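# Move long cardboard box from desk to far-aisle shelf

## Task

Pick up the long cardboard box lying on the desk and set it down on a shelf belonging to the final shelving section at the far end of the aisle (either side of the aisle is fine). It has to rest on the shelf board itself, not on top of a carton, and no part of it may overhang the shelf's front edge. The box must not topple or be left tilted; either of those means failure.

## Robot and tools

ROBOT. TidyBot++: a single-arm mobile base (0.54 m long, 0.50 m wide, 0.38 m tall) on four powered casters, carrying one seven-joint arm with a two-finger gripper. The shoulder sits 0.12 m ahead of the base centre, 0.68 m off the floor. Arm segments: upper arm 0.42 m, forearm 0.31 m, hand 0.31 m. At the start the arm is folded, hand pointing down, poking up to 0.08 m past the base front. Cameras: base_camera (fixed on the base) and wrist_camera (fisheye, looks along the hand).

FRAMES. Base frame: origin on the floor below the base centre, x forward, y left, z up, metres. Odometry frame: the base frame as it was when the scene began; base_odometry reports x, y and heading (rad, left positive, -3.142 to 3.142) in it, counting only wheel rotation, so slip shows as travel. hand_pose is in the base frame: the midpoint of the closed finger pads; its local z runs out along the fingers, and the fingers open along its local y.

TOOL move. One action per call; every argument except cameras and blocking belongs to the action. Parts run simultaneously and may finish at different times.
- base: object with any of translate_m (forward +, -2 to 2 m), strafe_m (left +, -2 to 2 m), rotate_rad (left/counter-clockwise +, -6.3 to 6.3 rad). These are offsets relative to where the base last reported itself, measured along its axes at command start. A base move is cut off after 14 s (time_out).
- joints: absolute target angles by name. joint_1_rad (any angle; spins the whole arm about vertical, positive = clockwise from above, opposite to heading), joint_2_rad (shoulder, -2.249 to 2.249; 0 = upper arm vertical, positive leans forward), joint_3_rad (any angle), joint_4_rad (elbow, -2.579 to 2.579; 0 straight, negative bends forward when joint_3 is 3.14), joint_5_rad (any angle), joint_6_rad (wrist, -2.099 to 2.099), joint_7_rad (any angle; with hand down, positive = counter-clockwise from above; at 1.57 fingers open left/right). gripper_pos 0 (open) to 1 (closed); pad gap is roughly 85 x (1 - gripper_pos) mm. Unlimited joints go the short way, so turn in steps below half a revolution.
- target: absolute hand pose, one list of seven numbers [x, y, z, qw, qx, qy, qz], metres in the base frame, same convention as hand_pose. Alongside target, joints may carry only gripper_pos.
- speeds: per-action caps. translate_m/strafe_m 0.05 to 0.5 m/s (give only one if both are used), rotate_rad 0.1 to 1.57 rad/s, gripper_pos 0.234 to 0.993 per s.
- min_time_s: 0.1 to 8 s, minimum duration for each arm motion.
- cameras: list of base_camera, wrist_camera or all; [] for none.
- blocking: true/absent waits until everything rests; false returns in about 0.5 s while motion continues. A later move overrides only the parts it names.
A move with no action just reports state and images. No action runs past 15 s.

OTHER TOOLS. wait {seconds: 0 to 10, cameras}: lets time pass, returns early once running moves settle. stop {cameras}: brakes all your running motions. zoom_image {camera, region [x0,y0,x1,y1]} in pixels of that camera's latest image, max 504x504. finished_scene {scene}: ends the scene irreversibly; make no further calls in that reply.

RESULTS. base_status, joint_status, hand_status: done, moving, off_target (resting short of goal, maybe still pushing), contact_stop or time_out (real stops that cancel the remaining calls in that reply), not_followed (self-collision check withheld targets; see cause:), torque_fault. hand_target is where the hand would be with all joints on target; hand_pose is where it is. motor_effort gives percent of max torque, peak in brackets. base_tilt in degrees (forward/right positive). on_its_own lists unrequested behaviour. MOTOR HOT warns of heating; ARM HIT means a hard hit against base or arm. Base 'done' only means wheels turned; it may have stalled against something.

PRACTICAL NOTES.
- Hand targets: the solver chooses joint angles and favours near-folded postures, so the elbow may swing; paths curve and can overshoot. To correct position, add (desired - measured hand_pose) to your last target xyz. To hold still while loaded, resend hand_target, not hand_pose. Out-of-reach poses wander up to 10 s, then time_out.
- Pointing straight down, the hand reaches at most about 0.94 m high, only near the base.
- Loads make the arm sag; never command a joint to its current reading while holding something. For joints, resend last command + (wanted - read).
- Gripper: the spring makes fingers contact earlier than the reading suggests. If an object stops them (off_target) they squeeze 100 to 140 N; boxes are empty and crush easily, so close slowly and only slightly past contact.
- Nothing avoids obstacles: the arm keeps pressing into furniture, which can push the base, tilt or tip the robot, or cause a torque fault (10 s arm freeze). Do not drive or rotate while the arm is caught above about 0.6 m; back away to right a lean.
- Avoid dropping the box, releasing it while moving, slamming, hard contact with fixed objects, and sustained stretched-out holding (overheating makes the arm sink).
- Time keeps running while you reason, so running moves continue.

Each tool is called as name(argument=value, ...) on one line, values as JSON.

## Session

move()

Scene clock: 0.00 s.
base_odometry: x=+0.000 y=+0.000 heading=+0.000
base_tilt: forward=-0.3 right=+0.2
base_status: not commanded
joint_positions: joint_1_rad=+0.023 joint_2_rad=-0.312 joint_3_rad=+3.185 joint_4_rad=-2.512 joint_5_rad=+0.019 joint_6_rad=-0.877 joint_7_rad=+1.536 gripper_pos=+0.002
joint_status: not commanded
motor_effort: joint_1_rad=+0 joint_2_rad=-1 joint_3_rad=-1 joint_4_rad=+12 joint_5_rad=-1 joint_6_rad=+1 joint_7_rad=+1
hand_pose: x=+0.2642 y=-0.0113 z=+0.5867 quat_wxyz=(+0.001, +0.999, -0.043, +0.032) (m; base frame)
hand_target: x=+0.2642 y=-0.0113 z=+0.5867 quat_wxyz=(+0.001, +0.999, -0.043, +0.032) (m; base frame)
hand_status: not commanded
pictures: base_camera, wrist_camera

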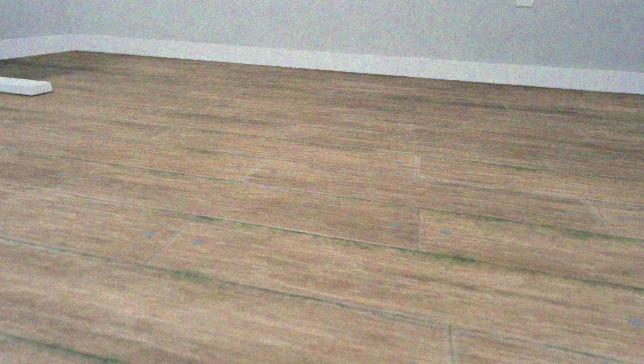

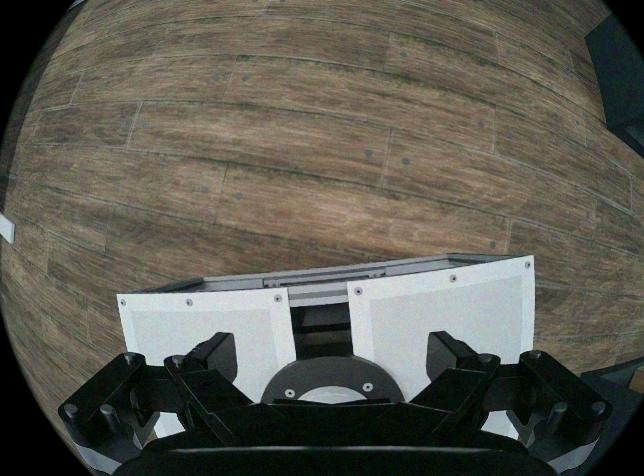

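move(joints={"joint_6_rad": 0.4}, min_time_s=2, cameras=["all"])

Scene clock: 2.97 s.
move: done
base_odometry: x=+0.000 y=+0.000 heading=+0.000
base_tilt: forward=-0.3 right=+0.2
base_status: not commanded
joint_positions: joint_1_rad=+0.023 joint_2_rad=-0.312 joint_3_rad=+3.185 joint_4_rad=-2.512 joint_5_rad=+0.019 joint_6_rad=+0.339 joint_7_rad=+1.536 gripper_pos=+0.002
joint_status: all done
motor_effort: joint_1_rad=+1(1) joint_2_rad=-6(6) joint_3_rad=-1(2) joint_4_rad=+17(17) joint_5_rad=+0(1) joint_6_rad=+9(9) joint_7_rad=+1(1)
hand_pose: x=+0.5421 y=-0.0253 z=+0.8082 quat_wxyz=(+0.006, +0.801, -0.034, +0.597)
hand_target: x=+0.5470 y=-0.0256 z=+0.8265 quat_wxyz=(+0.007, +0.783, -0.033, +0.621)
hand_status: not commanded
pictures: base_camera, wrist_camera
wrist_camera: T_world_to_cam=[[-0.09178, -0.99534, -0.02958, 0.04424], [-0.29037, 0.05516, -0.95532, 0.98668], [0.9525, -0.07909, -0.29408, -0.14866]] pos_world=[0.43217, -0.02215, 0.90019]

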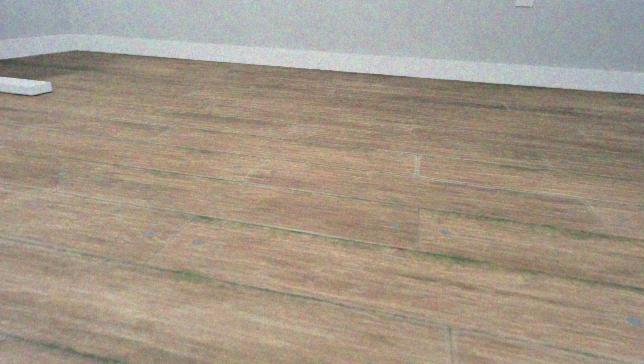

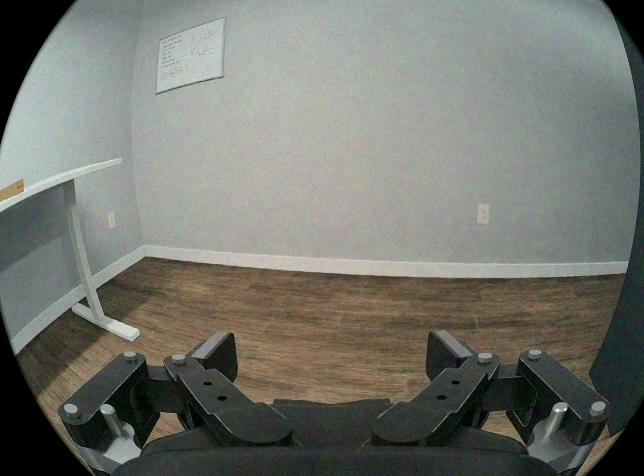

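move(joints={"joint_1_rad": -0.8, "joint_6_rad": 0.6}, min_time_s=2, cameras=["wrist_camera"])

move(joints={"joint_1_rad": -1.7}, min_time_s=2, cameras=["wrist_camera"])

Scene clock: 5.40 s.
move: done
base_odometry: x=+0.000 y=+0.000 heading=+0.000
base_tilt: forward=-0.3 right=+0.2
base_status: not commanded
joint_positions: joint_1_rad=-0.774 joint_2_rad=-0.312 joint_3_rad=+3.185 joint_4_rad=-2.512 joint_5_rad=+0.019 joint_6_rad=+0.537 joint_7_rad=+1.536 gripper_pos=+0.002
joint_status: all done
motor_effort: joint_1_rad=+0(3) joint_2_rad=-6(6) joint_3_rad=-1(2) joint_4_rad=+17(17) joint_5_rad=+0(1) joint_6_rad=+10(11) joint_7_rad=+1(1)
hand_pose: x=+0.4414 y=+0.2929 z=+0.8688 quat_wxyz=(-0.255, +0.693, +0.258, +0.624)
hand_target: x=+0.4346 y=+0.3020 z=+0.8882 quat_wxyz=(-0.272, +0.669, +0.259, +0.641)
hand_status: not commanded
wrist_camera: T_world_to_cam=[[0.65276, -0.75667, -0.03674, -0.03881], [-0.09961, -0.03765, -0.99431, 0.97462], [0.75099, 0.65271, -0.09995, -0.30383]] pos_world=[0.35058, 0.20564, 0.93728]

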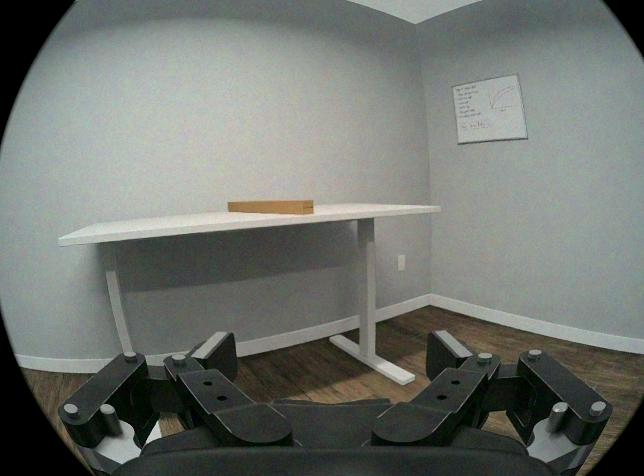

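Scene clock: 7.70 s.
move: done
base_odometry: x=+0.000 y=+0.000 heading=+0.000
base_tilt: forward=-0.3 right=+0.2
base_status: not commanded
joint_positions: joint_1_rad=-1.674 joint_2_rad=-0.312 joint_3_rad=+3.185 joint_4_rad=-2.512 joint_5_rad=+0.019 joint_6_rad=+0.539 joint_7_rad=+1.536 gripper_pos=+0.002
joint_status: all done
motor_effort: joint_1_rad=+1(2) joint_2_rad=-6(6) joint_3_rad=-1(2) joint_4_rad=+17(17) joint_5_rad=+0(1) joint_6_rad=+9(10) joint_7_rad=+1(1)
hand_pose: x=+0.0900 y=+0.4346 z=+0.8691 quat_wxyz=(-0.501, +0.511, +0.533, +0.451)
hand_target: x=+0.0786 y=+0.4349 z=+0.8882 quat_wxyz=(-0.524, +0.490, +0.524, +0.459)
hand_status: not commanded
wrist_camera: T_world_to_cam=[[0.99848, 0.04106, -0.0368, -0.07996], [-0.03253, -0.10024, -0.99443, 0.96657], [-0.04452, 0.99412, -0.09875, -0.21025]] pos_world=[0.10191, 0.30918, 0.93749]

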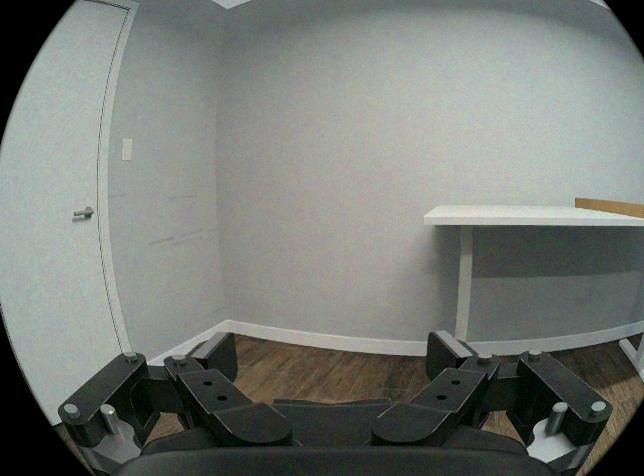

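move(joints={"joint_1_rad": -2.8}, min_time_s=2, cameras=["wrist_camera"])

move(joints={"joint_1_rad": -4.0}, min_time_s=2, cameras=["wrist_camera"])

Scene clock: 10.23 s.
move: done
base_odometry: x=+0.000 y=+0.000 heading=+0.000
base_tilt: forward=-0.3 right=+0.2
base_status: not commanded
joint_positions: joint_1_rad=-2.774 joint_2_rad=-0.312 joint_3_rad=+3.185 joint_4_rad=-2.512 joint_5_rad=+0.019 joint_6_rad=+0.539 joint_7_rad=+1.536 gripper_pos=+0.002
joint_status: all done
motor_effort: joint_1_rad=+0(2) joint_2_rad=-6(6) joint_3_rad=+0(2) joint_4_rad=+17(17) joint_5_rad=+0(1) joint_6_rad=+9(10) joint_7_rad=+1(1)
hand_pose: x=-0.2815 y=+0.1714 z=+0.8692 quat_wxyz=(-0.663, +0.157, +0.721, +0.123)
hand_target: x=-0.2869 y=+0.1613 z=+0.8882 quat_wxyz=(-0.687, +0.144, +0.703, +0.118)
hand_status: not commanded
wrist_camera: T_world_to_cam=[[0.41643, 0.90842, -0.03682, -0.01065], [0.07438, -0.0744, -0.99445, 0.95381], [-0.90612, 0.41139, -0.09855, -0.10794]] pos_world=[-0.16431, 0.12505, 0.93749]

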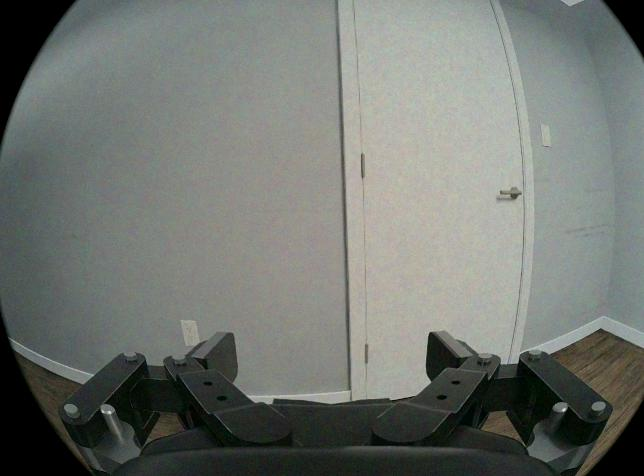

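Scene clock: 12.70 s.
move: done
base_odometry: x=+0.000 y=+0.000 heading=+0.000
base_tilt: forward=-0.3 right=+0.2
base_status: not commanded
joint_positions: joint_1_rad=-3.974 joint_2_rad=-0.312 joint_3_rad=+3.185 joint_4_rad=-2.512 joint_5_rad=+0.019 joint_6_rad=+0.539 joint_7_rad=+1.536 gripper_pos=+0.002
joint_status: all done
motor_effort: joint_1_rad=+0(2) joint_2_rad=-6(6) joint_3_rad=-1(2) joint_4_rad=+16(17) joint_5_rad=-1(1) joint_6_rad=+10(10) joint_7_rad=+1(1)
hand_pose: x=-0.1859 y=-0.3111 z=+0.8692 quat_wxyz=(-0.617, -0.277, +0.684, -0.273)
hand_target: x=-0.1784 y=-0.3199 z=+0.8882 quat_wxyz=(-0.633, -0.278, +0.661, -0.291)
hand_status: not commanded
wrist_camera: T_world_to_cam=[[-0.69567, 0.71742, -0.03683, 0.12168], [0.09631, 0.04234, -0.99445, 0.9512], [-0.71188, -0.69535, -0.09855, -0.13107]] pos_world=[-0.10027, -0.21871, 0.93749]

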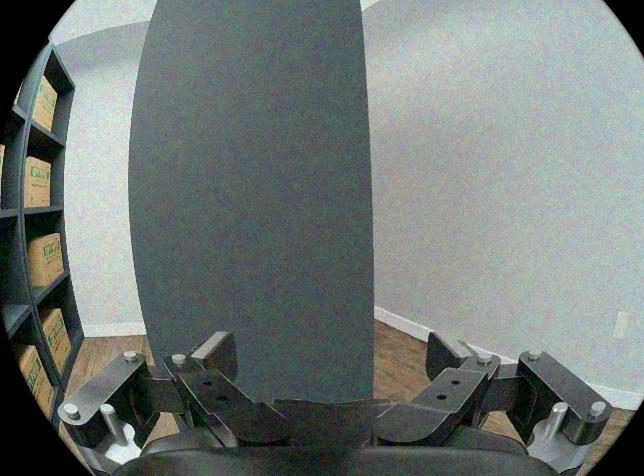

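move(joints={"joint_1_rad": -4.72}, min_time_s=2, cameras=["wrist_camera"])

move(joints={"joint_1_rad": -5.5}, min_time_s=2, cameras=["wrist_camera"])

Scene clock: 15.17 s.
move: done
base_odometry: x=+0.000 y=+0.000 heading=+0.000
base_tilt: forward=-0.3 right=+0.2
base_status: not commanded
joint_positions: joint_1_rad=-4.694 joint_2_rad=-0.312 joint_3_rad=+3.185 joint_4_rad=-2.512 joint_5_rad=+0.019 joint_6_rad=+0.539 joint_7_rad=+1.536 gripper_pos=+0.002
joint_status: all done
motor_effort: joint_1_rad=+0(2) joint_2_rad=-6(6) joint_3_rad=-1(1) joint_4_rad=+16(17) joint_5_rad=+0(1) joint_6_rad=+10(10) joint_7_rad=+1(1)
hand_pose: x=+0.0951 y=-0.4350 z=+0.8692 quat_wxyz=(-0.481, -0.501, +0.543, -0.473)
hand_target: x=+0.1063 y=-0.4366 z=+0.8882 quat_wxyz=(-0.490, -0.493, +0.521, -0.495)
hand_status: not commanded
wrist_camera: T_world_to_cam=[[-0.99609, 0.08029, -0.03683, 0.15742], [0.04446, 0.09536, -0.99445, 0.95737], [-0.07633, -0.9922, -0.09855, -0.20669]] pos_world=[0.09847, -0.309, 0.93749]

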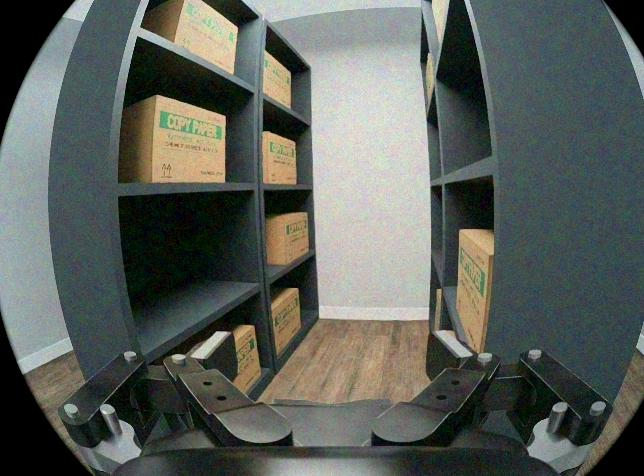

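Scene clock: 17.47 s.
move: done
base_odometry: x=+0.000 y=+0.000 heading=+0.000
base_tilt: forward=-0.3 right=+0.2
base_status: not commanded
joint_positions: joint_1_rad=-5.474 joint_2_rad=-0.312 joint_3_rad=+3.185 joint_4_rad=-2.512 joint_5_rad=+0.019 joint_6_rad=+0.539 joint_7_rad=+1.536 gripper_pos=+0.002
joint_status: all done
motor_effort: joint_1_rad=+0(2) joint_2_rad=-6(6) joint_3_rad=+0(2) joint_4_rad=+17(17) joint_5_rad=-1(1) joint_6_rad=+9(10) joint_7_rad=+1(1)
hand_pose: x=+0.4079 y=-0.3261 z=+0.8692 quat_wxyz=(-0.265, -0.669, +0.312, -0.620)
hand_target: x=+0.4170 y=-0.3193 z=+0.8882 quat_wxyz=(-0.265, -0.654, +0.294, -0.644)
hand_status: not commanded
wrist_camera: T_world_to_cam=[[-0.76462, -0.64343, -0.03677, 0.12982], [-0.0355, 0.09902, -0.99445, 0.96689], [0.6435, -0.75907, -0.09855, -0.29233]] pos_world=[0.3217, -0.23411, 0.93749]

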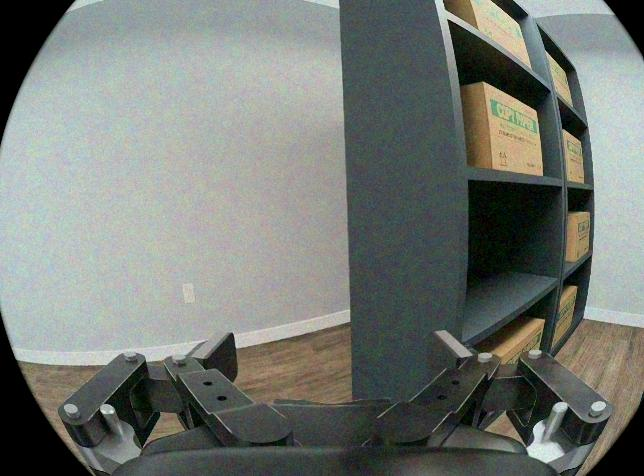

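move(joints={"joint_1_rad": 0.0, "joint_6_rad": 0.3}, base={"rotate_rad": 1.2}, min_time_s=2, cameras=["all"])

Scene clock: 21.23 s.
move: done
base_odometry: x=+0.000 y=+0.000 heading=+1.200
base_tilt: forward=-0.3 right=+0.2
base_status: done
joint_positions: joint_1_rad=-6.257 joint_2_rad=-0.312 joint_3_rad=+3.185 joint_4_rad=-2.512 joint_5_rad=+0.019 joint_6_rad=+0.342 joint_7_rad=+1.536 gripper_pos=+0.002
joint_status: all done
motor_effort: joint_1_rad=+0(2) joint_2_rad=-6(7) joint_3_rad=-1(3) joint_4_rad=+17(17) joint_5_rad=+0(1) joint_6_rad=+9(10) joint_7_rad=+1(1)
hand_pose: x=+0.5422 y=-0.0271 z=+0.8091 quat_wxyz=(-0.008, -0.800, +0.036, -0.598)
hand_target: x=+0.5389 y=-0.0157 z=+0.7966 quat_wxyz=(+0.000, -0.813, +0.025, -0.582)
hand_status: not commanded
pictures: base_camera, wrist_camera
wrist_camera: T_world_to_cam=[[-0.0957, -0.99497, -0.02971, 0.04476], [-0.28725, 0.05618, -0.95621, 0.98669], [0.95306, -0.08298, -0.29118, -0.15147]] pos_world=[0.43207, -0.02347, 0.9007]

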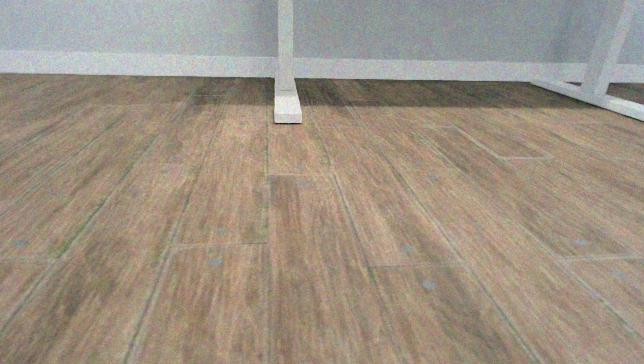

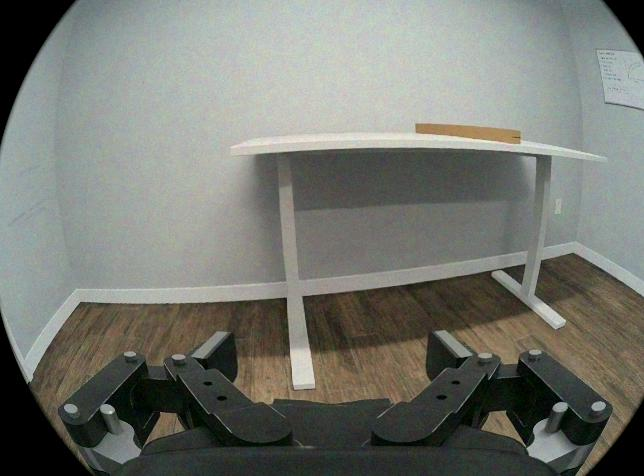

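move(joints={"joint_2_rad": -0.3, "joint_4_rad": -1.6, "joint_6_rad": -0.9}, min_time_s=2.5, base={"strafe_m": -0.6, "translate_m": 0.2}, speeds={"strafe_m": 0.3}, cameras=["all"])

Scene clock: 25.33 s.
move: done
base_odometry: x=+0.632 y=-0.031 heading=+1.200
base_tilt: forward=-0.3 right=+0.2
base_status: done
joint_positions: joint_1_rad=-6.259 joint_2_rad=-0.312 joint_3_rad=+3.185 joint_4_rad=-1.633 joint_5_rad=+0.019 joint_6_rad=-0.858 joint_7_rad=+1.536 gripper_pos=+0.002
joint_status: all done
motor_effort: joint_1_rad=+0(1) joint_2_rad=-8(10) joint_3_rad=+0(2) joint_4_rad=+18(20) joint_5_rad=+0(1) joint_6_rad=+8(11) joint_7_rad=+1(1)
hand_pose: x=+0.5491 y=-0.0353 z=+0.9819 quat_wxyz=(-0.011, -0.885, +0.045, -0.462)
hand_target: x=+0.5491 y=-0.0251 z=+0.9847 quat_wxyz=(-0.005, -0.891, +0.035, -0.453)
hand_status: not commanded
pictures: base_camera, wrist_camera
wrist_camera: T_world_to_cam=[[-0.11729, -0.99302, -0.01253, 0.03739], [-0.57318, 0.07799, -0.81571, 1.17425], [0.81099, -0.0885, -0.57833, 0.25138]] pos_world=[0.47357, -0.03221, 1.10369]

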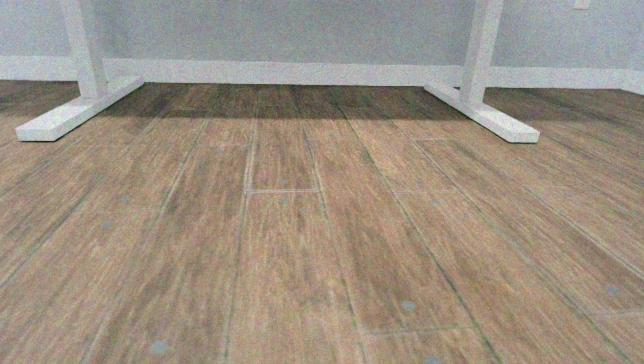

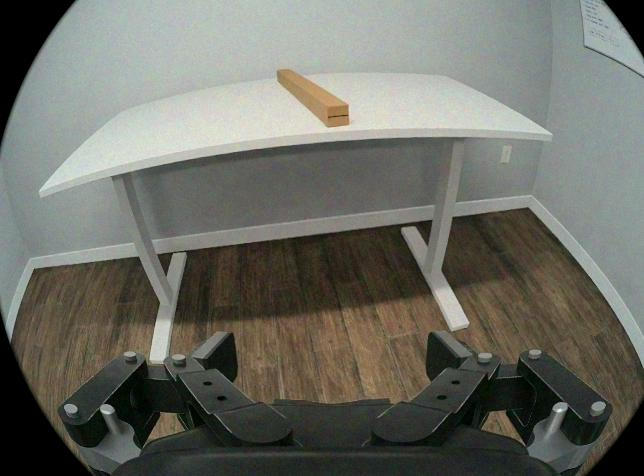

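move(joints={"joint_6_rad": -0.35}, base={"rotate_rad": -3.088}, speeds={"rotate_rad": 0.8}, min_time_s=2, cameras=["all"])

Scene clock: 32.40 s.
move: done
base_odometry: x=+0.632 y=-0.031 heading=-1.888
base_tilt: forward=-0.3 right=+0.2
base_status: done
joint_positions: joint_1_rad=-6.263 joint_2_rad=-0.312 joint_3_rad=+3.185 joint_4_rad=-1.633 joint_5_rad=+0.019 joint_6_rad=-0.411 joint_7_rad=+1.536 gripper_pos=+0.002
joint_status: all done
motor_effort: joint_1_rad=+0(2) joint_2_rad=-8(9) joint_3_rad=-1(3) joint_4_rad=+19(20) joint_5_rad=+0(1) joint_6_rad=+9(10) joint_7_rad=+1(1)
hand_pose: x=+0.6011 y=-0.0364 z=+1.1101 quat_wxyz=(-0.012, -0.761, +0.036, -0.648)
hand_target: x=+0.6078 y=-0.0269 z=+1.1432 quat_wxyz=(-0.006, -0.734, +0.028, -0.678)
hand_status: not commanded
pictures: base_camera, wrist_camera
wrist_camera: T_world_to_cam=[[-0.10105, -0.99439, -0.0313, 0.05506], [-0.16449, 0.04772, -0.98522, 1.24998], [0.98119, -0.09441, -0.16839, -0.27431]] pos_world=[0.48033, -0.0308, 1.18704]

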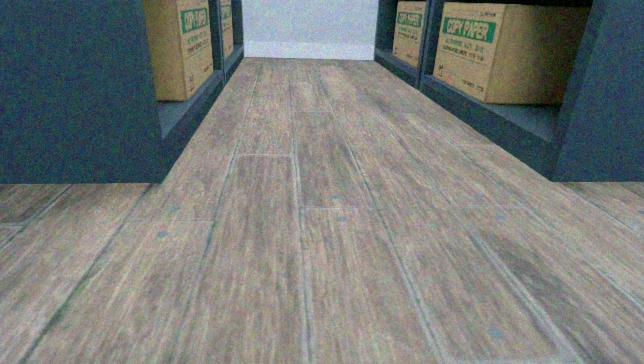

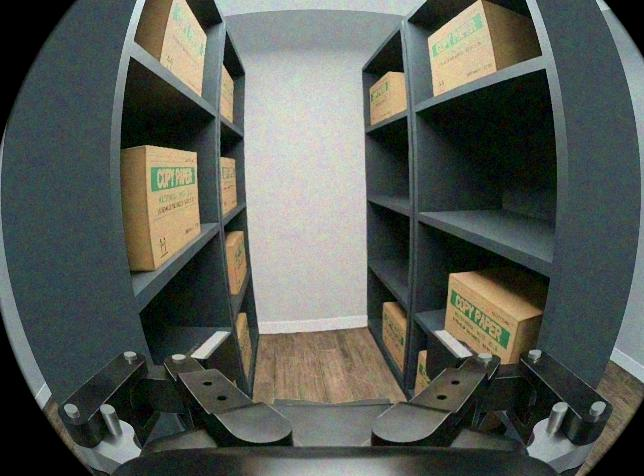

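move(base={"translate_m": 1.0, "strafe_m": -0.11}, speeds={"translate_m": 0.3}, cameras=["all"])

Scene clock: 36.87 s.
move: done
base_odometry: x=+0.216 y=-0.947 heading=-1.888
base_tilt: forward=-0.3 right=+0.2
base_status: done
joint_positions: joint_1_rad=-6.263 joint_2_rad=-0.307 joint_3_rad=+3.185 joint_4_rad=-1.632 joint_5_rad=+0.019 joint_6_rad=-0.409 joint_7_rad=+1.536 gripper_pos=+0.002
joint_status: not commanded
motor_effort: joint_1_rad=+1(1) joint_2_rad=-9(11) joint_3_rad=+0(2) joint_4_rad=+19(20) joint_5_rad=+0(1) joint_6_rad=+10(10) joint_7_rad=+1(1)
hand_pose: x=+0.6033 y=-0.0364 z=+1.1086 quat_wxyz=(-0.012, -0.762, +0.036, -0.647)
hand_target: x=+0.6078 y=-0.0269 z=+1.1432 quat_wxyz=(-0.006, -0.734, +0.028, -0.678)
hand_status: not commanded
pictures: base_camera, wrist_camera
wrist_camera: T_world_to_cam=[[-0.10111, -0.99439, -0.03095, 0.05489], [-0.16681, 0.04762, -0.98484, 1.24995], [0.98079, -0.09441, -0.17069, -0.27394]] pos_world=[0.48273, -0.0308, 1.18594]

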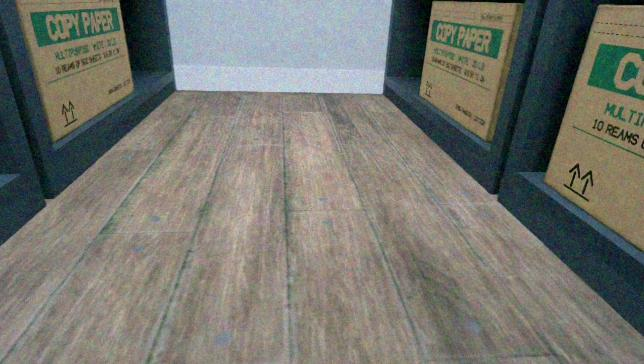

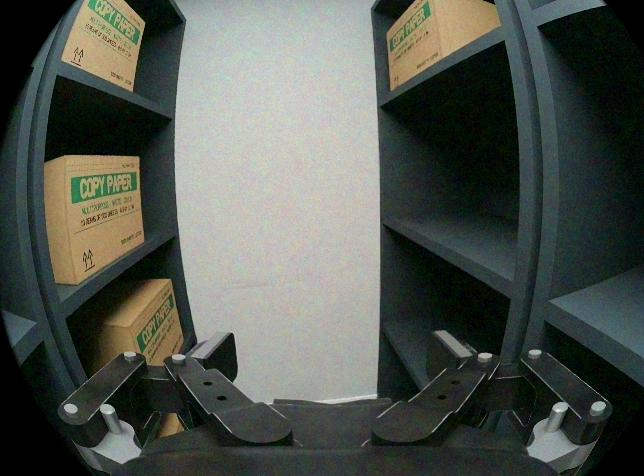

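zoom_image(camera="wrist_camera", region=[360, 0, 640, 400])

Scaled by 1.260.

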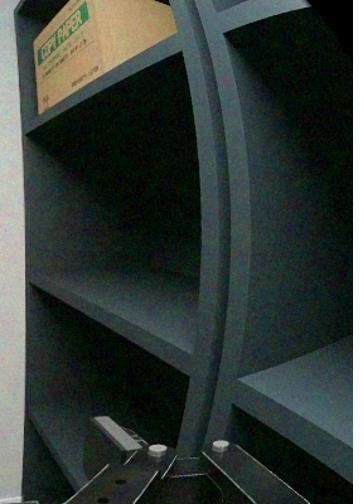

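move(joints={"joint_1_rad": -6.28, "joint_2_rad": -0.7, "joint_4_rad": -2.0, "joint_6_rad": -0.4}, min_time_s=2)

move(base={"translate_m": 0.95, "strafe_m": 0.03}, speeds={"translate_m": 0.3}, cameras=["all"])

Scene clock: 40.20 s.
move: done
base_odometry: x=+0.216 y=-0.947 heading=-1.888
base_tilt: forward=-0.3 right=+0.2
base_status: not commanded
joint_positions: joint_1_rad=-6.263 joint_2_rad=-0.688 joint_3_rad=+3.185 joint_4_rad=-1.975 joint_5_rad=+0.019 joint_6_rad=-0.409 joint_7_rad=+1.536 gripper_pos=+0.002
joint_status: all done
motor_effort: joint_1_rad=+0(2) joint_2_rad=+2(10) joint_3_rad=+0(2) joint_4_rad=+19(20) joint_5_rad=+0(1) joint_6_rad=+10(11) joint_7_rad=+1(1)
hand_pose: x=+0.4619 y=-0.0298 z=+1.0564 quat_wxyz=(-0.005, -0.749, +0.038, -0.662)
hand_target: x=+0.4595 y=-0.0236 z=+1.0476 quat_wxyz=(+0.001, -0.751, +0.032, -0.660)
hand_status: not commanded
pictures: none

Scene clock: 44.33 s.
move: done
base_odometry: x=-0.052 y=-1.859 heading=-1.888
base_tilt: forward=-0.3 right=+0.2
base_status: done
joint_positions: joint_1_rad=-6.263 joint_2_rad=-0.694 joint_3_rad=+3.185 joint_4_rad=-1.975 joint_5_rad=+0.019 joint_6_rad=-0.409 joint_7_rad=+1.536 gripper_pos=+0.002
joint_status: not commanded
motor_effort: joint_1_rad=+0(2) joint_2_rad=+2(4) joint_3_rad=-1(2) joint_4_rad=+19(20) joint_5_rad=+0(1) joint_6_rad=+9(10) joint_7_rad=+1(1)
hand_pose: x=+0.4598 y=-0.0297 z=+1.0582 quat_wxyz=(-0.005, -0.747, +0.038, -0.664)
hand_target: x=+0.4595 y=-0.0236 z=+1.0476 quat_wxyz=(+0.001, -0.751, +0.032, -0.660)
hand_status: not commanded
pictures: base_camera, wrist_camera
wrist_camera: T_world_to_cam=[[-0.09225, -0.99461, -0.04739, 0.0588], [-0.12274, 0.05859, -0.99071, 1.16231], [0.98814, -0.08558, -0.12748, -0.18998]] pos_world=[0.33581, -0.02588, 1.13008]

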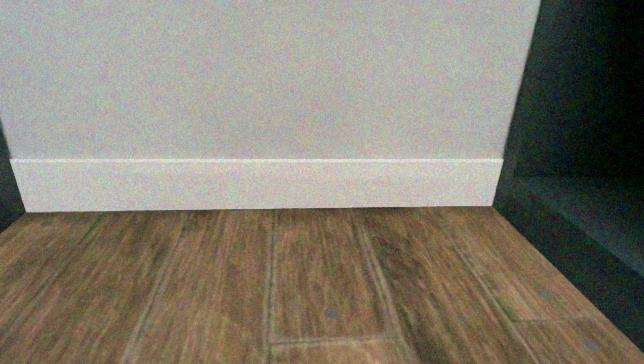

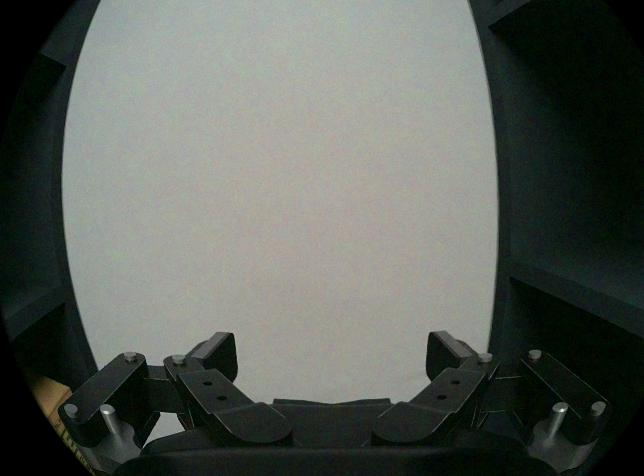

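move(base={"strafe_m": 0.055, "rotate_rad": 0.018}, speeds={"strafe_m": 0.15})

move(joints={"joint_1_rad": -5.28}, min_time_s=2, cameras=["all"])

Scene clock: 45.70 s.
move: done
base_odometry: x=+0.000 y=-1.877 heading=-1.870
base_tilt: forward=-0.3 right=+0.2
base_status: done
joint_positions: joint_1_rad=-6.263 joint_2_rad=-0.694 joint_3_rad=+3.185 joint_4_rad=-1.975 joint_5_rad=+0.019 joint_6_rad=-0.409 joint_7_rad=+1.536 gripper_pos=+0.002
joint_status: not commanded
motor_effort: joint_1_rad=+0(1) joint_2_rad=+2(3) joint_3_rad=-1(3) joint_4_rad=+19(19) joint_5_rad=+0(1) joint_6_rad=+9(10) joint_7_rad=+1(1)
hand_pose: x=+0.4598 y=-0.0296 z=+1.0581 quat_wxyz=(-0.005, -0.747, +0.038, -0.664)
hand_target: x=+0.4595 y=-0.0236 z=+1.0476 quat_wxyz=(+0.001, -0.751, +0.032, -0.660)
hand_status: not commanded
pictures: none

Scene clock: 48.00 s.
move: done
base_odometry: x=+0.000 y=-1.877 heading=-1.870
base_tilt: forward=-0.3 right=+0.2
base_status: not commanded
joint_positions: joint_1_rad=-5.306 joint_2_rad=-0.694 joint_3_rad=+3.185 joint_4_rad=-1.975 joint_5_rad=+0.019 joint_6_rad=-0.409 joint_7_rad=+1.536 gripper_pos=+0.002
joint_status: all done
motor_effort: joint_1_rad=+0(2) joint_2_rad=+2(3) joint_3_rad=-2(2) joint_4_rad=+19(19) joint_5_rad=+0(1) joint_6_rad=+10(10) joint_7_rad=+1(1)
hand_pose: x=+0.2911 y=-0.2957 z=+1.0581 quat_wxyz=(-0.310, -0.646, +0.378, -0.587)
hand_target: x=+0.2831 y=-0.2992 z=+1.0476 quat_wxyz=(-0.315, -0.644, +0.388, -0.580)
hand_status: not commanded
pictures: base_camera, wrist_camera
wrist_camera: T_world_to_cam=[[-0.86617, -0.49752, -0.04723, 0.15082], [-0.02294, 0.13399, -0.99072, 1.15034], [0.49923, -0.85704, -0.12747, -0.13184]] pos_world=[0.22285, -0.1921, 1.12998]

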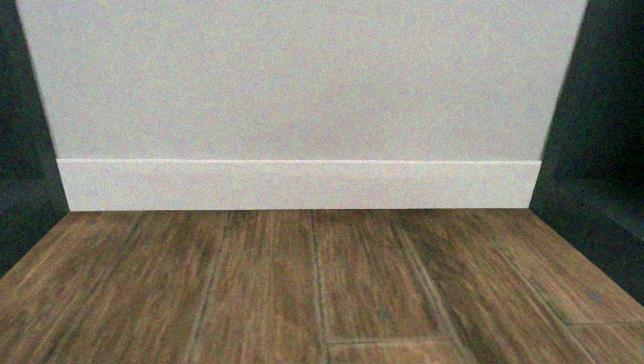

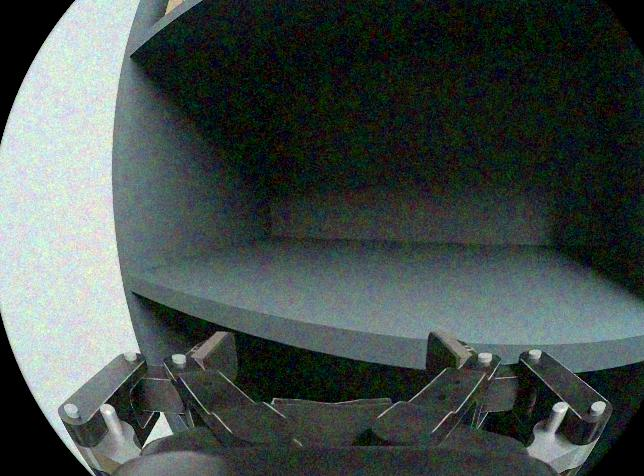

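move(joints={"joint_1_rad": -4.9, "joint_6_rad": -0.9}, min_time_s=2, cameras=["wrist_camera"])

Scene clock: 52.33 s.
move: done
base_odometry: x=+0.000 y=-1.877 heading=-1.870
base_tilt: forward=-0.3 right=+0.1
base_status: not commanded
joint_positions: joint_1_rad=-4.924 joint_2_rad=-0.694 joint_3_rad=+3.185 joint_4_rad=-1.975 joint_5_rad=+0.019 joint_6_rad=-0.858 joint_7_rad=+1.536 gripper_pos=+0.002
joint_status: all done
motor_effort: joint_1_rad=+1(2) joint_2_rad=+3(3) joint_3_rad=+0(2) joint_4_rad=+18(19) joint_5_rad=-1(1) joint_6_rad=+8(11) joint_7_rad=+1(1)
hand_pose: x=+0.1616 y=-0.2922 z=+0.9276 quat_wxyz=(-0.300, -0.660, +0.577, -0.376)
hand_target: x=+0.1532 y=-0.2821 z=+0.9046 quat_wxyz=(-0.287, -0.664, +0.595, -0.351)
hand_status: not commanded
wrist_camera: T_world_to_cam=[[-0.99161, -0.126, -0.02887, 0.14601], [-0.04477, 0.54426, -0.83772, 0.99916], [0.12126, -0.8294, -0.54534, 0.3759]] pos_world=[0.14393, -0.21363, 1.04622]

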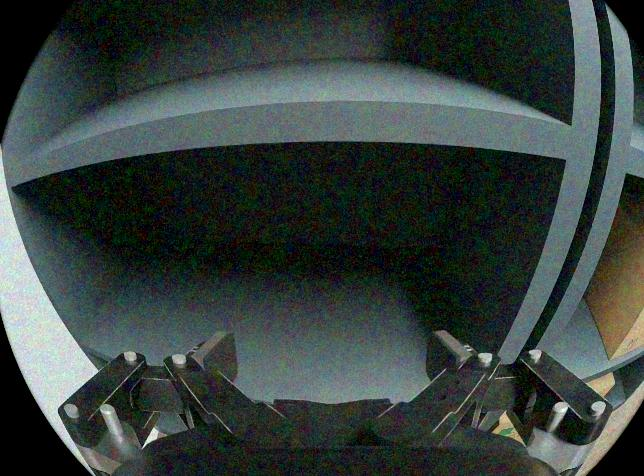

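move(joints={"joint_1_rad": -4.72, "joint_2_rad": -0.312, "joint_4_rad": -2.5, "joint_6_rad": -0.1}, min_time_s=3, cameras=["wrist_camera"])

Scene clock: 56.37 s.
move: done
base_odometry: x=+0.000 y=-1.877 heading=-1.870
base_tilt: forward=-0.3 right=+0.1
base_status: not commanded
joint_positions: joint_1_rad=-4.747 joint_2_rad=-0.329 joint_3_rad=+3.185 joint_4_rad=-2.476 joint_5_rad=+0.019 joint_6_rad=-0.157 joint_7_rad=+1.536 gripper_pos=+0.002
joint_status: all done
motor_effort: joint_1_rad=+0(2) joint_2_rad=-5(6) joint_3_rad=-1(2) joint_4_rad=+16(20) joint_5_rad=+0(1) joint_6_rad=+7(9) joint_7_rad=+1(1)
hand_pose: x=+0.1168 y=-0.3593 z=+0.7004 quat_wxyz=(-0.283, -0.637, +0.655, -0.292)
hand_target: x=+0.1074 y=-0.3621 z=+0.6958 quat_wxyz=(-0.292, -0.626, +0.661, -0.294)
hand_status: not commanded
wrist_camera: T_world_to_cam=[[-0.99893, 0.04526, -0.00967, 0.1355], [0.03769, 0.67415, -0.73763, 0.81019], [-0.02687, -0.7372, -0.67514, 0.34313]] pos_world=[0.11404, -0.29937, 0.83059]

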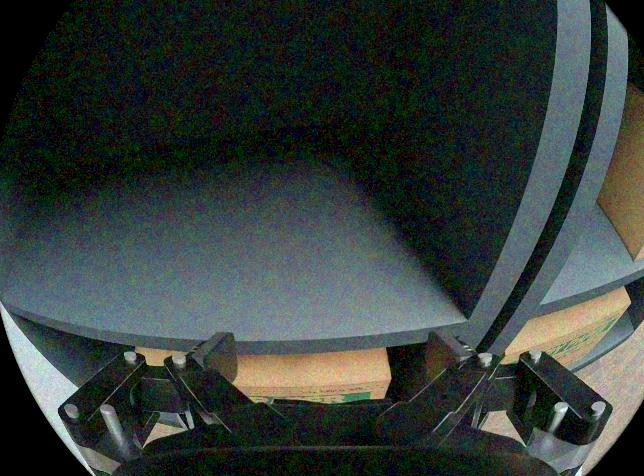

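move(joints={"joint_1_rad": -6.28, "joint_2_rad": -0.6, "joint_4_rad": -2.0, "joint_6_rad": -0.9}, min_time_s=2)

move(base={"translate_m": -1.95}, cameras=["base_camera"])

Scene clock: 60.57 s.
move: done
base_odometry: x=+0.000 y=-1.877 heading=-1.870
base_tilt: forward=-0.4 right=+0.2
base_status: not commanded
joint_positions: joint_1_rad=-6.254 joint_2_rad=-0.583 joint_3_rad=+3.185 joint_4_rad=-2.036 joint_5_rad=+0.019 joint_6_rad=-0.857 joint_7_rad=+1.536 gripper_pos=+0.002
joint_status: all done
motor_effort: joint_1_rad=+1(2) joint_2_rad=+0(6) joint_3_rad=+0(2) joint_4_rad=+18(19) joint_5_rad=-1(1) joint_6_rad=+7(9) joint_7_rad=+1(1)
hand_pose: x=+0.4289 y=-0.0278 z=+0.8606 quat_wxyz=(-0.005, -0.914, +0.048, -0.404)
hand_target: x=+0.4233 y=-0.0200 z=+0.8752 quat_wxyz=(+0.001, -0.912, +0.036, -0.408)
hand_status: not commanded
pictures: none

Scene clock: 65.67 s.
move: done
base_odometry: x=+0.575 y=-0.013 heading=-1.870
base_tilt: forward=-0.4 right=+0.2
base_status: done
joint_positions: joint_1_rad=-6.254 joint_2_rad=-0.595 joint_3_rad=+3.185 joint_4_rad=-2.034 joint_5_rad=+0.019 joint_6_rad=-0.863 joint_7_rad=+1.536 gripper_pos=+0.002
joint_status: not commanded
motor_effort: joint_1_rad=+0(1) joint_2_rad=+0(2) joint_3_rad=+0(2) joint_4_rad=+19(19) joint_5_rad=-1(1) joint_6_rad=+7(8) joint_7_rad=+1(1)
hand_pose: x=+0.4259 y=-0.0276 z=+0.8635 quat_wxyz=(-0.004, -0.912, +0.048, -0.407)
hand_target: x=+0.4233 y=-0.0200 z=+0.8752 quat_wxyz=(+0.001, -0.912, +0.036, -0.408)
hand_status: not commanded

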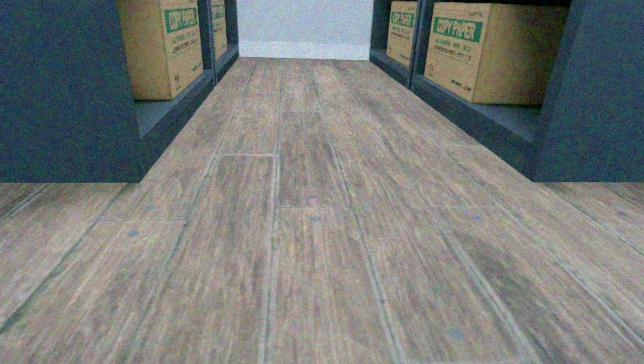

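move(base={"translate_m": -0.443, "strafe_m": 0.34, "rotate_rad": -3.013}, joints={"joint_1_rad": -6.28, "joint_2_rad": -0.3, "joint_4_rad": -1.5, "joint_6_rad": -1.3}, min_time_s=2, cameras=["all"])

Scene clock: 69.87 s.
move: done
base_odometry: x=+1.031 y=+0.310 heading=+1.400
base_tilt: forward=-0.3 right=+0.2
base_status: done
joint_positions: joint_1_rad=-6.261 joint_2_rad=-0.313 joint_3_rad=+3.185 joint_4_rad=-1.532 joint_5_rad=+0.019 joint_6_rad=-1.260 joint_7_rad=+1.536 gripper_pos=+0.002
joint_status: all done
motor_effort: joint_1_rad=+0(2) joint_2_rad=-6(8) joint_3_rad=-1(3) joint_4_rad=+17(20) joint_5_rad=+0(2) joint_6_rad=+6(8) joint_7_rad=+1(1)
hand_pose: x=+0.4755 y=-0.0305 z=+0.9452 quat_wxyz=(-0.008, -0.944, +0.049, -0.325)
hand_target: x=+0.4738 y=-0.0237 z=+0.9483 quat_wxyz=(-0.005, -0.948, +0.040, -0.315)
hand_status: not commanded
pictures: base_camera, wrist_camera
wrist_camera: T_world_to_cam=[[-0.12057, -0.9927, 0.00172, 0.02112], [-0.78714, 0.09454, -0.60948, 1.00908], [0.60487, -0.07483, -0.7928, 0.59143]] pos_world=[0.4391, -0.03018, 1.08386]

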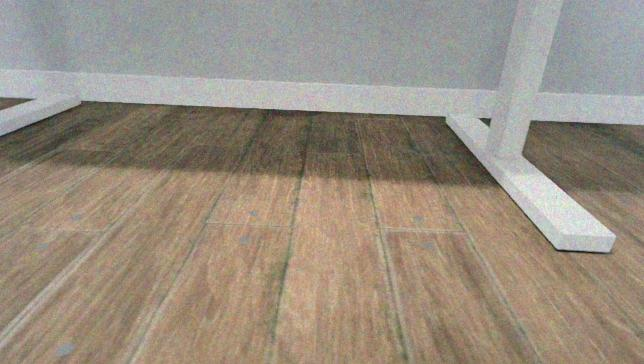

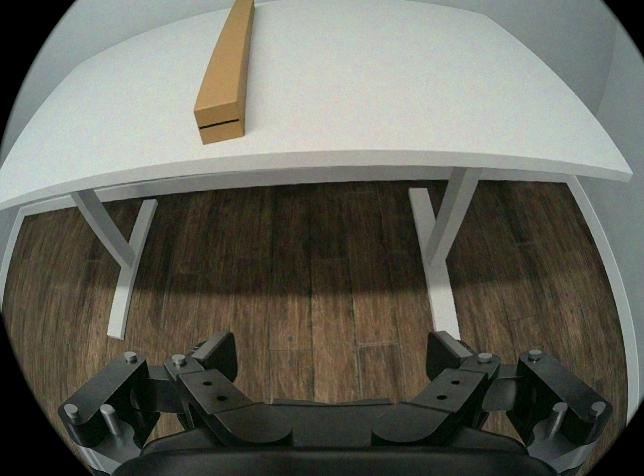

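move(base={"rotate_rad": 0.065, "strafe_m": 0.01}, joints={"joint_1_rad": -6.31, "joint_3_rad": 3.1, "joint_5_rad": -0.02, "joint_7_rad": 1.6, "joint_2_rad": -0.3, "joint_4_rad": -1.3, "joint_6_rad": -1.2}, min_time_s=2, cameras=["all"])

Scene clock: 72.77 s.
move: done
base_odometry: x=+1.021 y=+0.311 heading=+1.465
base_tilt: forward=-0.3 right=+0.2
base_status: done
joint_positions: joint_1_rad=-6.283 joint_2_rad=-0.313 joint_3_rad=+3.120 joint_4_rad=-1.332 joint_5_rad=+0.019 joint_6_rad=-1.253 joint_7_rad=+1.558 gripper_pos=+0.002
joint_status: all done
motor_effort: joint_1_rad=+0(3) joint_2_rad=-6(8) joint_3_rad=-1(4) joint_4_rad=+17(18) joint_5_rad=+0(2) joint_6_rad=+7(8) joint_7_rad=+1(2)
hand_pose: x=+0.4947 y=+0.0058 z=+1.0460 quat_wxyz=(-0.006, -0.907, -0.004, -0.421)
hand_target: x=+0.5088 y=+0.0379 z=+1.0701 quat_wxyz=(+0.013, -0.890, -0.046, -0.453)
hand_status: not commanded
pictures: base_camera, wrist_camera
wrist_camera: T_world_to_cam=[[-0.02486, -0.99936, 0.02573, -0.01306], [-0.65034, -0.00338, -0.75963, 1.17219], [0.75923, -0.03562, -0.64984, 0.43633]] pos_world=[0.43073, 0.00645, 1.17431]

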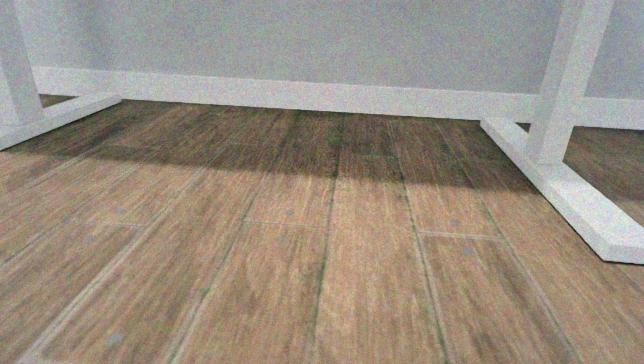

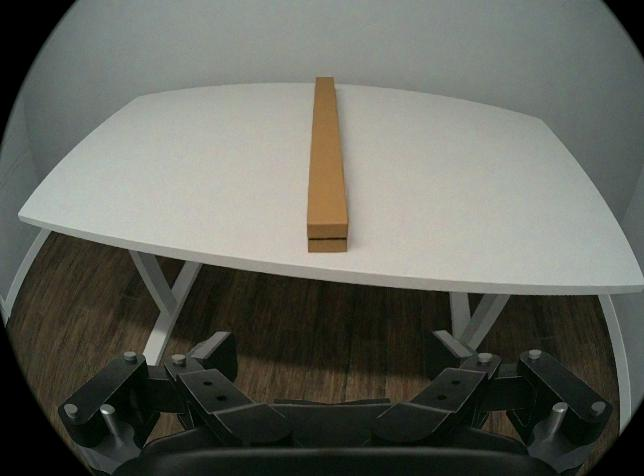

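move(joints={"joint_2_rad": 0.147, "joint_4_rad": -0.755, "joint_6_rad": -1.716}, min_time_s=2, cameras=["wrist_camera"])

Scene clock: 76.57 s.
move: done
base_odometry: x=+1.021 y=+0.311 heading=+1.465
base_tilt: forward=-0.3 right=+0.2
base_status: not commanded
joint_positions: joint_1_rad=-6.283 joint_2_rad=+0.120 joint_3_rad=+3.120 joint_4_rad=-0.787 joint_5_rad=+0.019 joint_6_rad=-1.674 joint_7_rad=+1.558 gripper_pos=+0.002
joint_status: all done
motor_effort: joint_1_rad=+0(1) joint_2_rad=-17(19) joint_3_rad=-1(2) joint_4_rad=+14(17) joint_5_rad=+0(1) joint_6_rad=+5(8) joint_7_rad=+1(2)
hand_pose: x=+0.5823 y=+0.0044 z=+1.0294 quat_wxyz=(-0.003, -0.961, +0.000, -0.276)
hand_target: x=+0.5809 y=+0.0369 z=+1.0236 quat_wxyz=(+0.017, -0.965, -0.050, -0.259)
hand_status: not commanded
wrist_camera: T_world_to_cam=[[-0.02321, -0.99939, 0.02596, -0.01304], [-0.85082, 0.00611, -0.52543, 1.09208], [0.52495, -0.03428, -0.85044, 0.7018]] pos_world=[0.56045, 0.00435, 1.17099]

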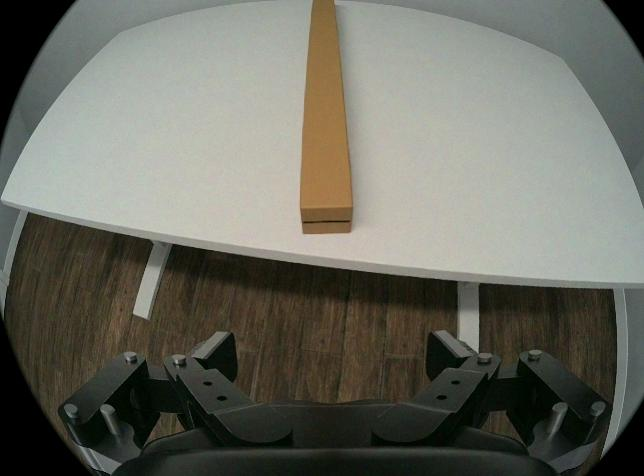

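move(base={"translate_m": 0.405}, speeds={"translate_m": 0.2}, cameras=["wrist_camera"])

Scene clock: 79.50 s.
move: done
base_odometry: x=+1.063 y=+0.714 heading=+1.465
base_tilt: forward=-0.3 right=+0.2
base_status: done
joint_positions: joint_1_rad=-6.284 joint_2_rad=+0.129 joint_3_rad=+3.119 joint_4_rad=-0.785 joint_5_rad=+0.019 joint_6_rad=-1.679 joint_7_rad=+1.558 gripper_pos=+0.002
joint_status: not commanded
motor_effort: joint_1_rad=+0(1) joint_2_rad=-17(20) joint_3_rad=-1(2) joint_4_rad=+14(15) joint_5_rad=-1(1) joint_6_rad=+5(6) joint_7_rad=+1(1)
hand_pose: x=+0.5843 y=+0.0052 z=+1.0254 quat_wxyz=(-0.003, -0.963, -0.001, -0.271)
hand_target: x=+0.5809 y=+0.0369 z=+1.0236 quat_wxyz=(+0.017, -0.965, -0.050, -0.259)
hand_status: not commanded
wrist_camera: T_world_to_cam=[[-0.0212, -0.99943, 0.02609, -0.01345], [-0.85674, 0.00471, -0.51572, 1.08515], [0.51531, -0.03329, -0.85636, 0.70926]] pos_world=[0.56392, 0.00505, 1.16736]

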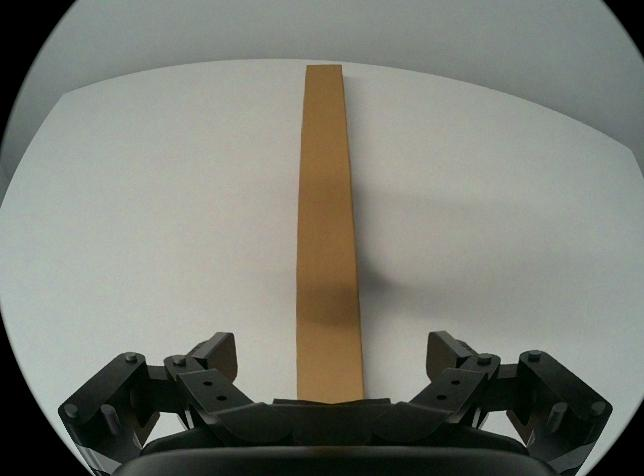

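move(joints={"joint_2_rad": 0.32, "joint_4_rad": -0.69, "joint_6_rad": -1.9}, min_time_s=2, cameras=["wrist_camera"])

Scene clock: 82.17 s.
move: done
base_odometry: x=+1.063 y=+0.714 heading=+1.465
base_tilt: forward=-0.3 right=+0.2
base_status: not commanded
joint_positions: joint_1_rad=-6.284 joint_2_rad=+0.285 joint_3_rad=+3.119 joint_4_rad=-0.722 joint_5_rad=+0.019 joint_6_rad=-1.858 joint_7_rad=+1.558 gripper_pos=+0.002
joint_status: all done
motor_effort: joint_1_rad=+0(1) joint_2_rad=-22(23) joint_3_rad=-1(2) joint_4_rad=+14(16) joint_5_rad=+0(1) joint_6_rad=+3(6) joint_7_rad=+1(1)
hand_pose: x=+0.5876 y=+0.0044 z=+0.9543 quat_wxyz=(-0.003, -0.990, +0.000, -0.138)
hand_target: x=+0.5872 y=+0.0349 z=+0.9458 quat_wxyz=(+0.018, -0.992, -0.051, -0.115)
hand_status: not commanded
wrist_camera: T_world_to_cam=[[-0.01551, -0.99937, 0.032, -0.02125], [-0.96378, 0.00642, -0.26663, 0.87655], [0.26625, -0.03498, -0.96327, 0.89492]] pos_world=[0.6062, 0.00444, 1.09644]

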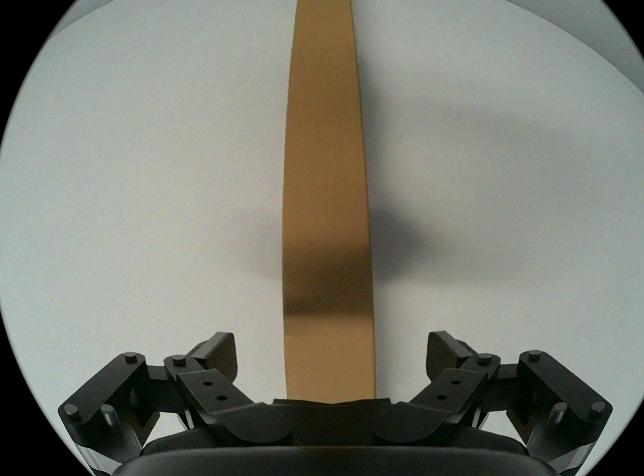

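move(joints={"joint_2_rad": 0.455, "joint_4_rad": -0.6, "joint_6_rad": -2.02}, min_time_s=2, cameras=["wrist_camera"])

Scene clock: 84.60 s.
move: done
base_odometry: x=+1.063 y=+0.714 heading=+1.465
base_tilt: forward=-0.3 right=+0.2
base_status: not commanded
joint_positions: joint_1_rad=-6.284 joint_2_rad=+0.415 joint_3_rad=+3.119 joint_4_rad=-0.632 joint_5_rad=+0.019 joint_6_rad=-1.978 joint_7_rad=+1.558 gripper_pos=+0.002
joint_status: all done
motor_effort: joint_1_rad=+0(2) joint_2_rad=-25(27) joint_3_rad=-1(2) joint_4_rad=+13(15) joint_5_rad=+0(1) joint_6_rad=+1(3) joint_7_rad=+1(1)
hand_pose: x=+0.5967 y=+0.0040 z=+0.9153 quat_wxyz=(-0.003, -0.998, +0.000, -0.059)
hand_target: x=+0.5964 y=+0.0336 z=+0.9047 quat_wxyz=(+0.019, -0.998, -0.051, -0.033)
hand_status: not commanded
wrist_camera: T_world_to_cam=[[-0.01202, -0.99935, 0.03386, -0.02404], [-0.99388, 0.00822, -0.1102, 0.74967], [0.10985, -0.03497, -0.99333, 0.97576]] pos_world=[0.6376, 0.00394, 1.05268]

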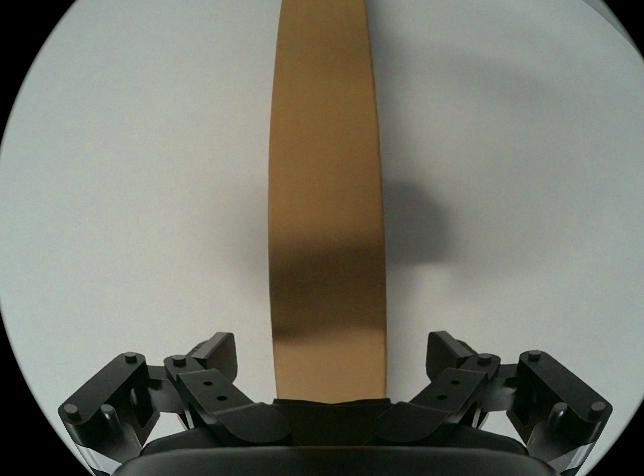

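move(joints={"joint_2_rad": 0.487, "joint_4_rad": -0.585, "joint_6_rad": -2.05}, min_time_s=2, cameras=["wrist_camera"])

Scene clock: 87.03 s.
move: done
base_odometry: x=+1.063 y=+0.714 heading=+1.465
base_tilt: forward=-0.3 right=+0.2
base_status: not commanded
joint_positions: joint_1_rad=-6.284 joint_2_rad=+0.443 joint_3_rad=+3.119 joint_4_rad=-0.617 joint_5_rad=+0.019 joint_6_rad=-2.008 joint_7_rad=+1.558 gripper_pos=+0.002
joint_status: all done
motor_effort: joint_1_rad=+0(1) joint_2_rad=-26(27) joint_3_rad=-1(2) joint_4_rad=+13(15) joint_5_rad=+0(1) joint_6_rad=+1(3) joint_7_rad=+1(1)
hand_pose: x=+0.5961 y=+0.0039 z=+0.9053 quat_wxyz=(-0.003, -0.999, +0.000, -0.037)
hand_target: x=+0.5964 y=+0.0332 z=+0.8933 quat_wxyz=(+0.019, -0.998, -0.051, -0.010)
hand_status: not commanded
wrist_camera: T_world_to_cam=[[-0.01093, -0.99935, 0.03442, -0.02496], [-0.99774, 0.00862, -0.06658, 0.71077], [0.06624, -0.03507, -0.99719, 0.99534]] pos_world=[0.64296, 0.00384, 1.04072]

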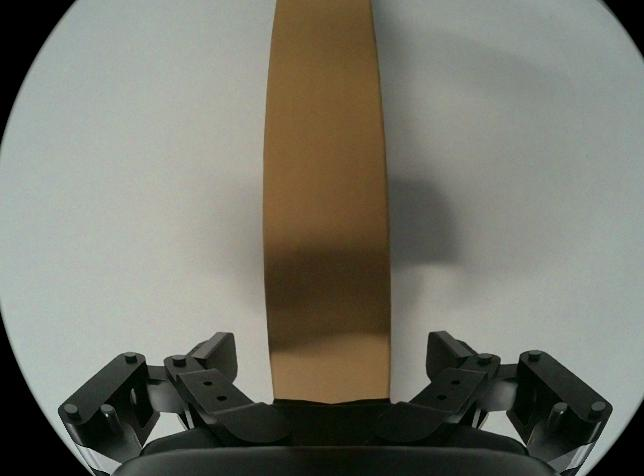

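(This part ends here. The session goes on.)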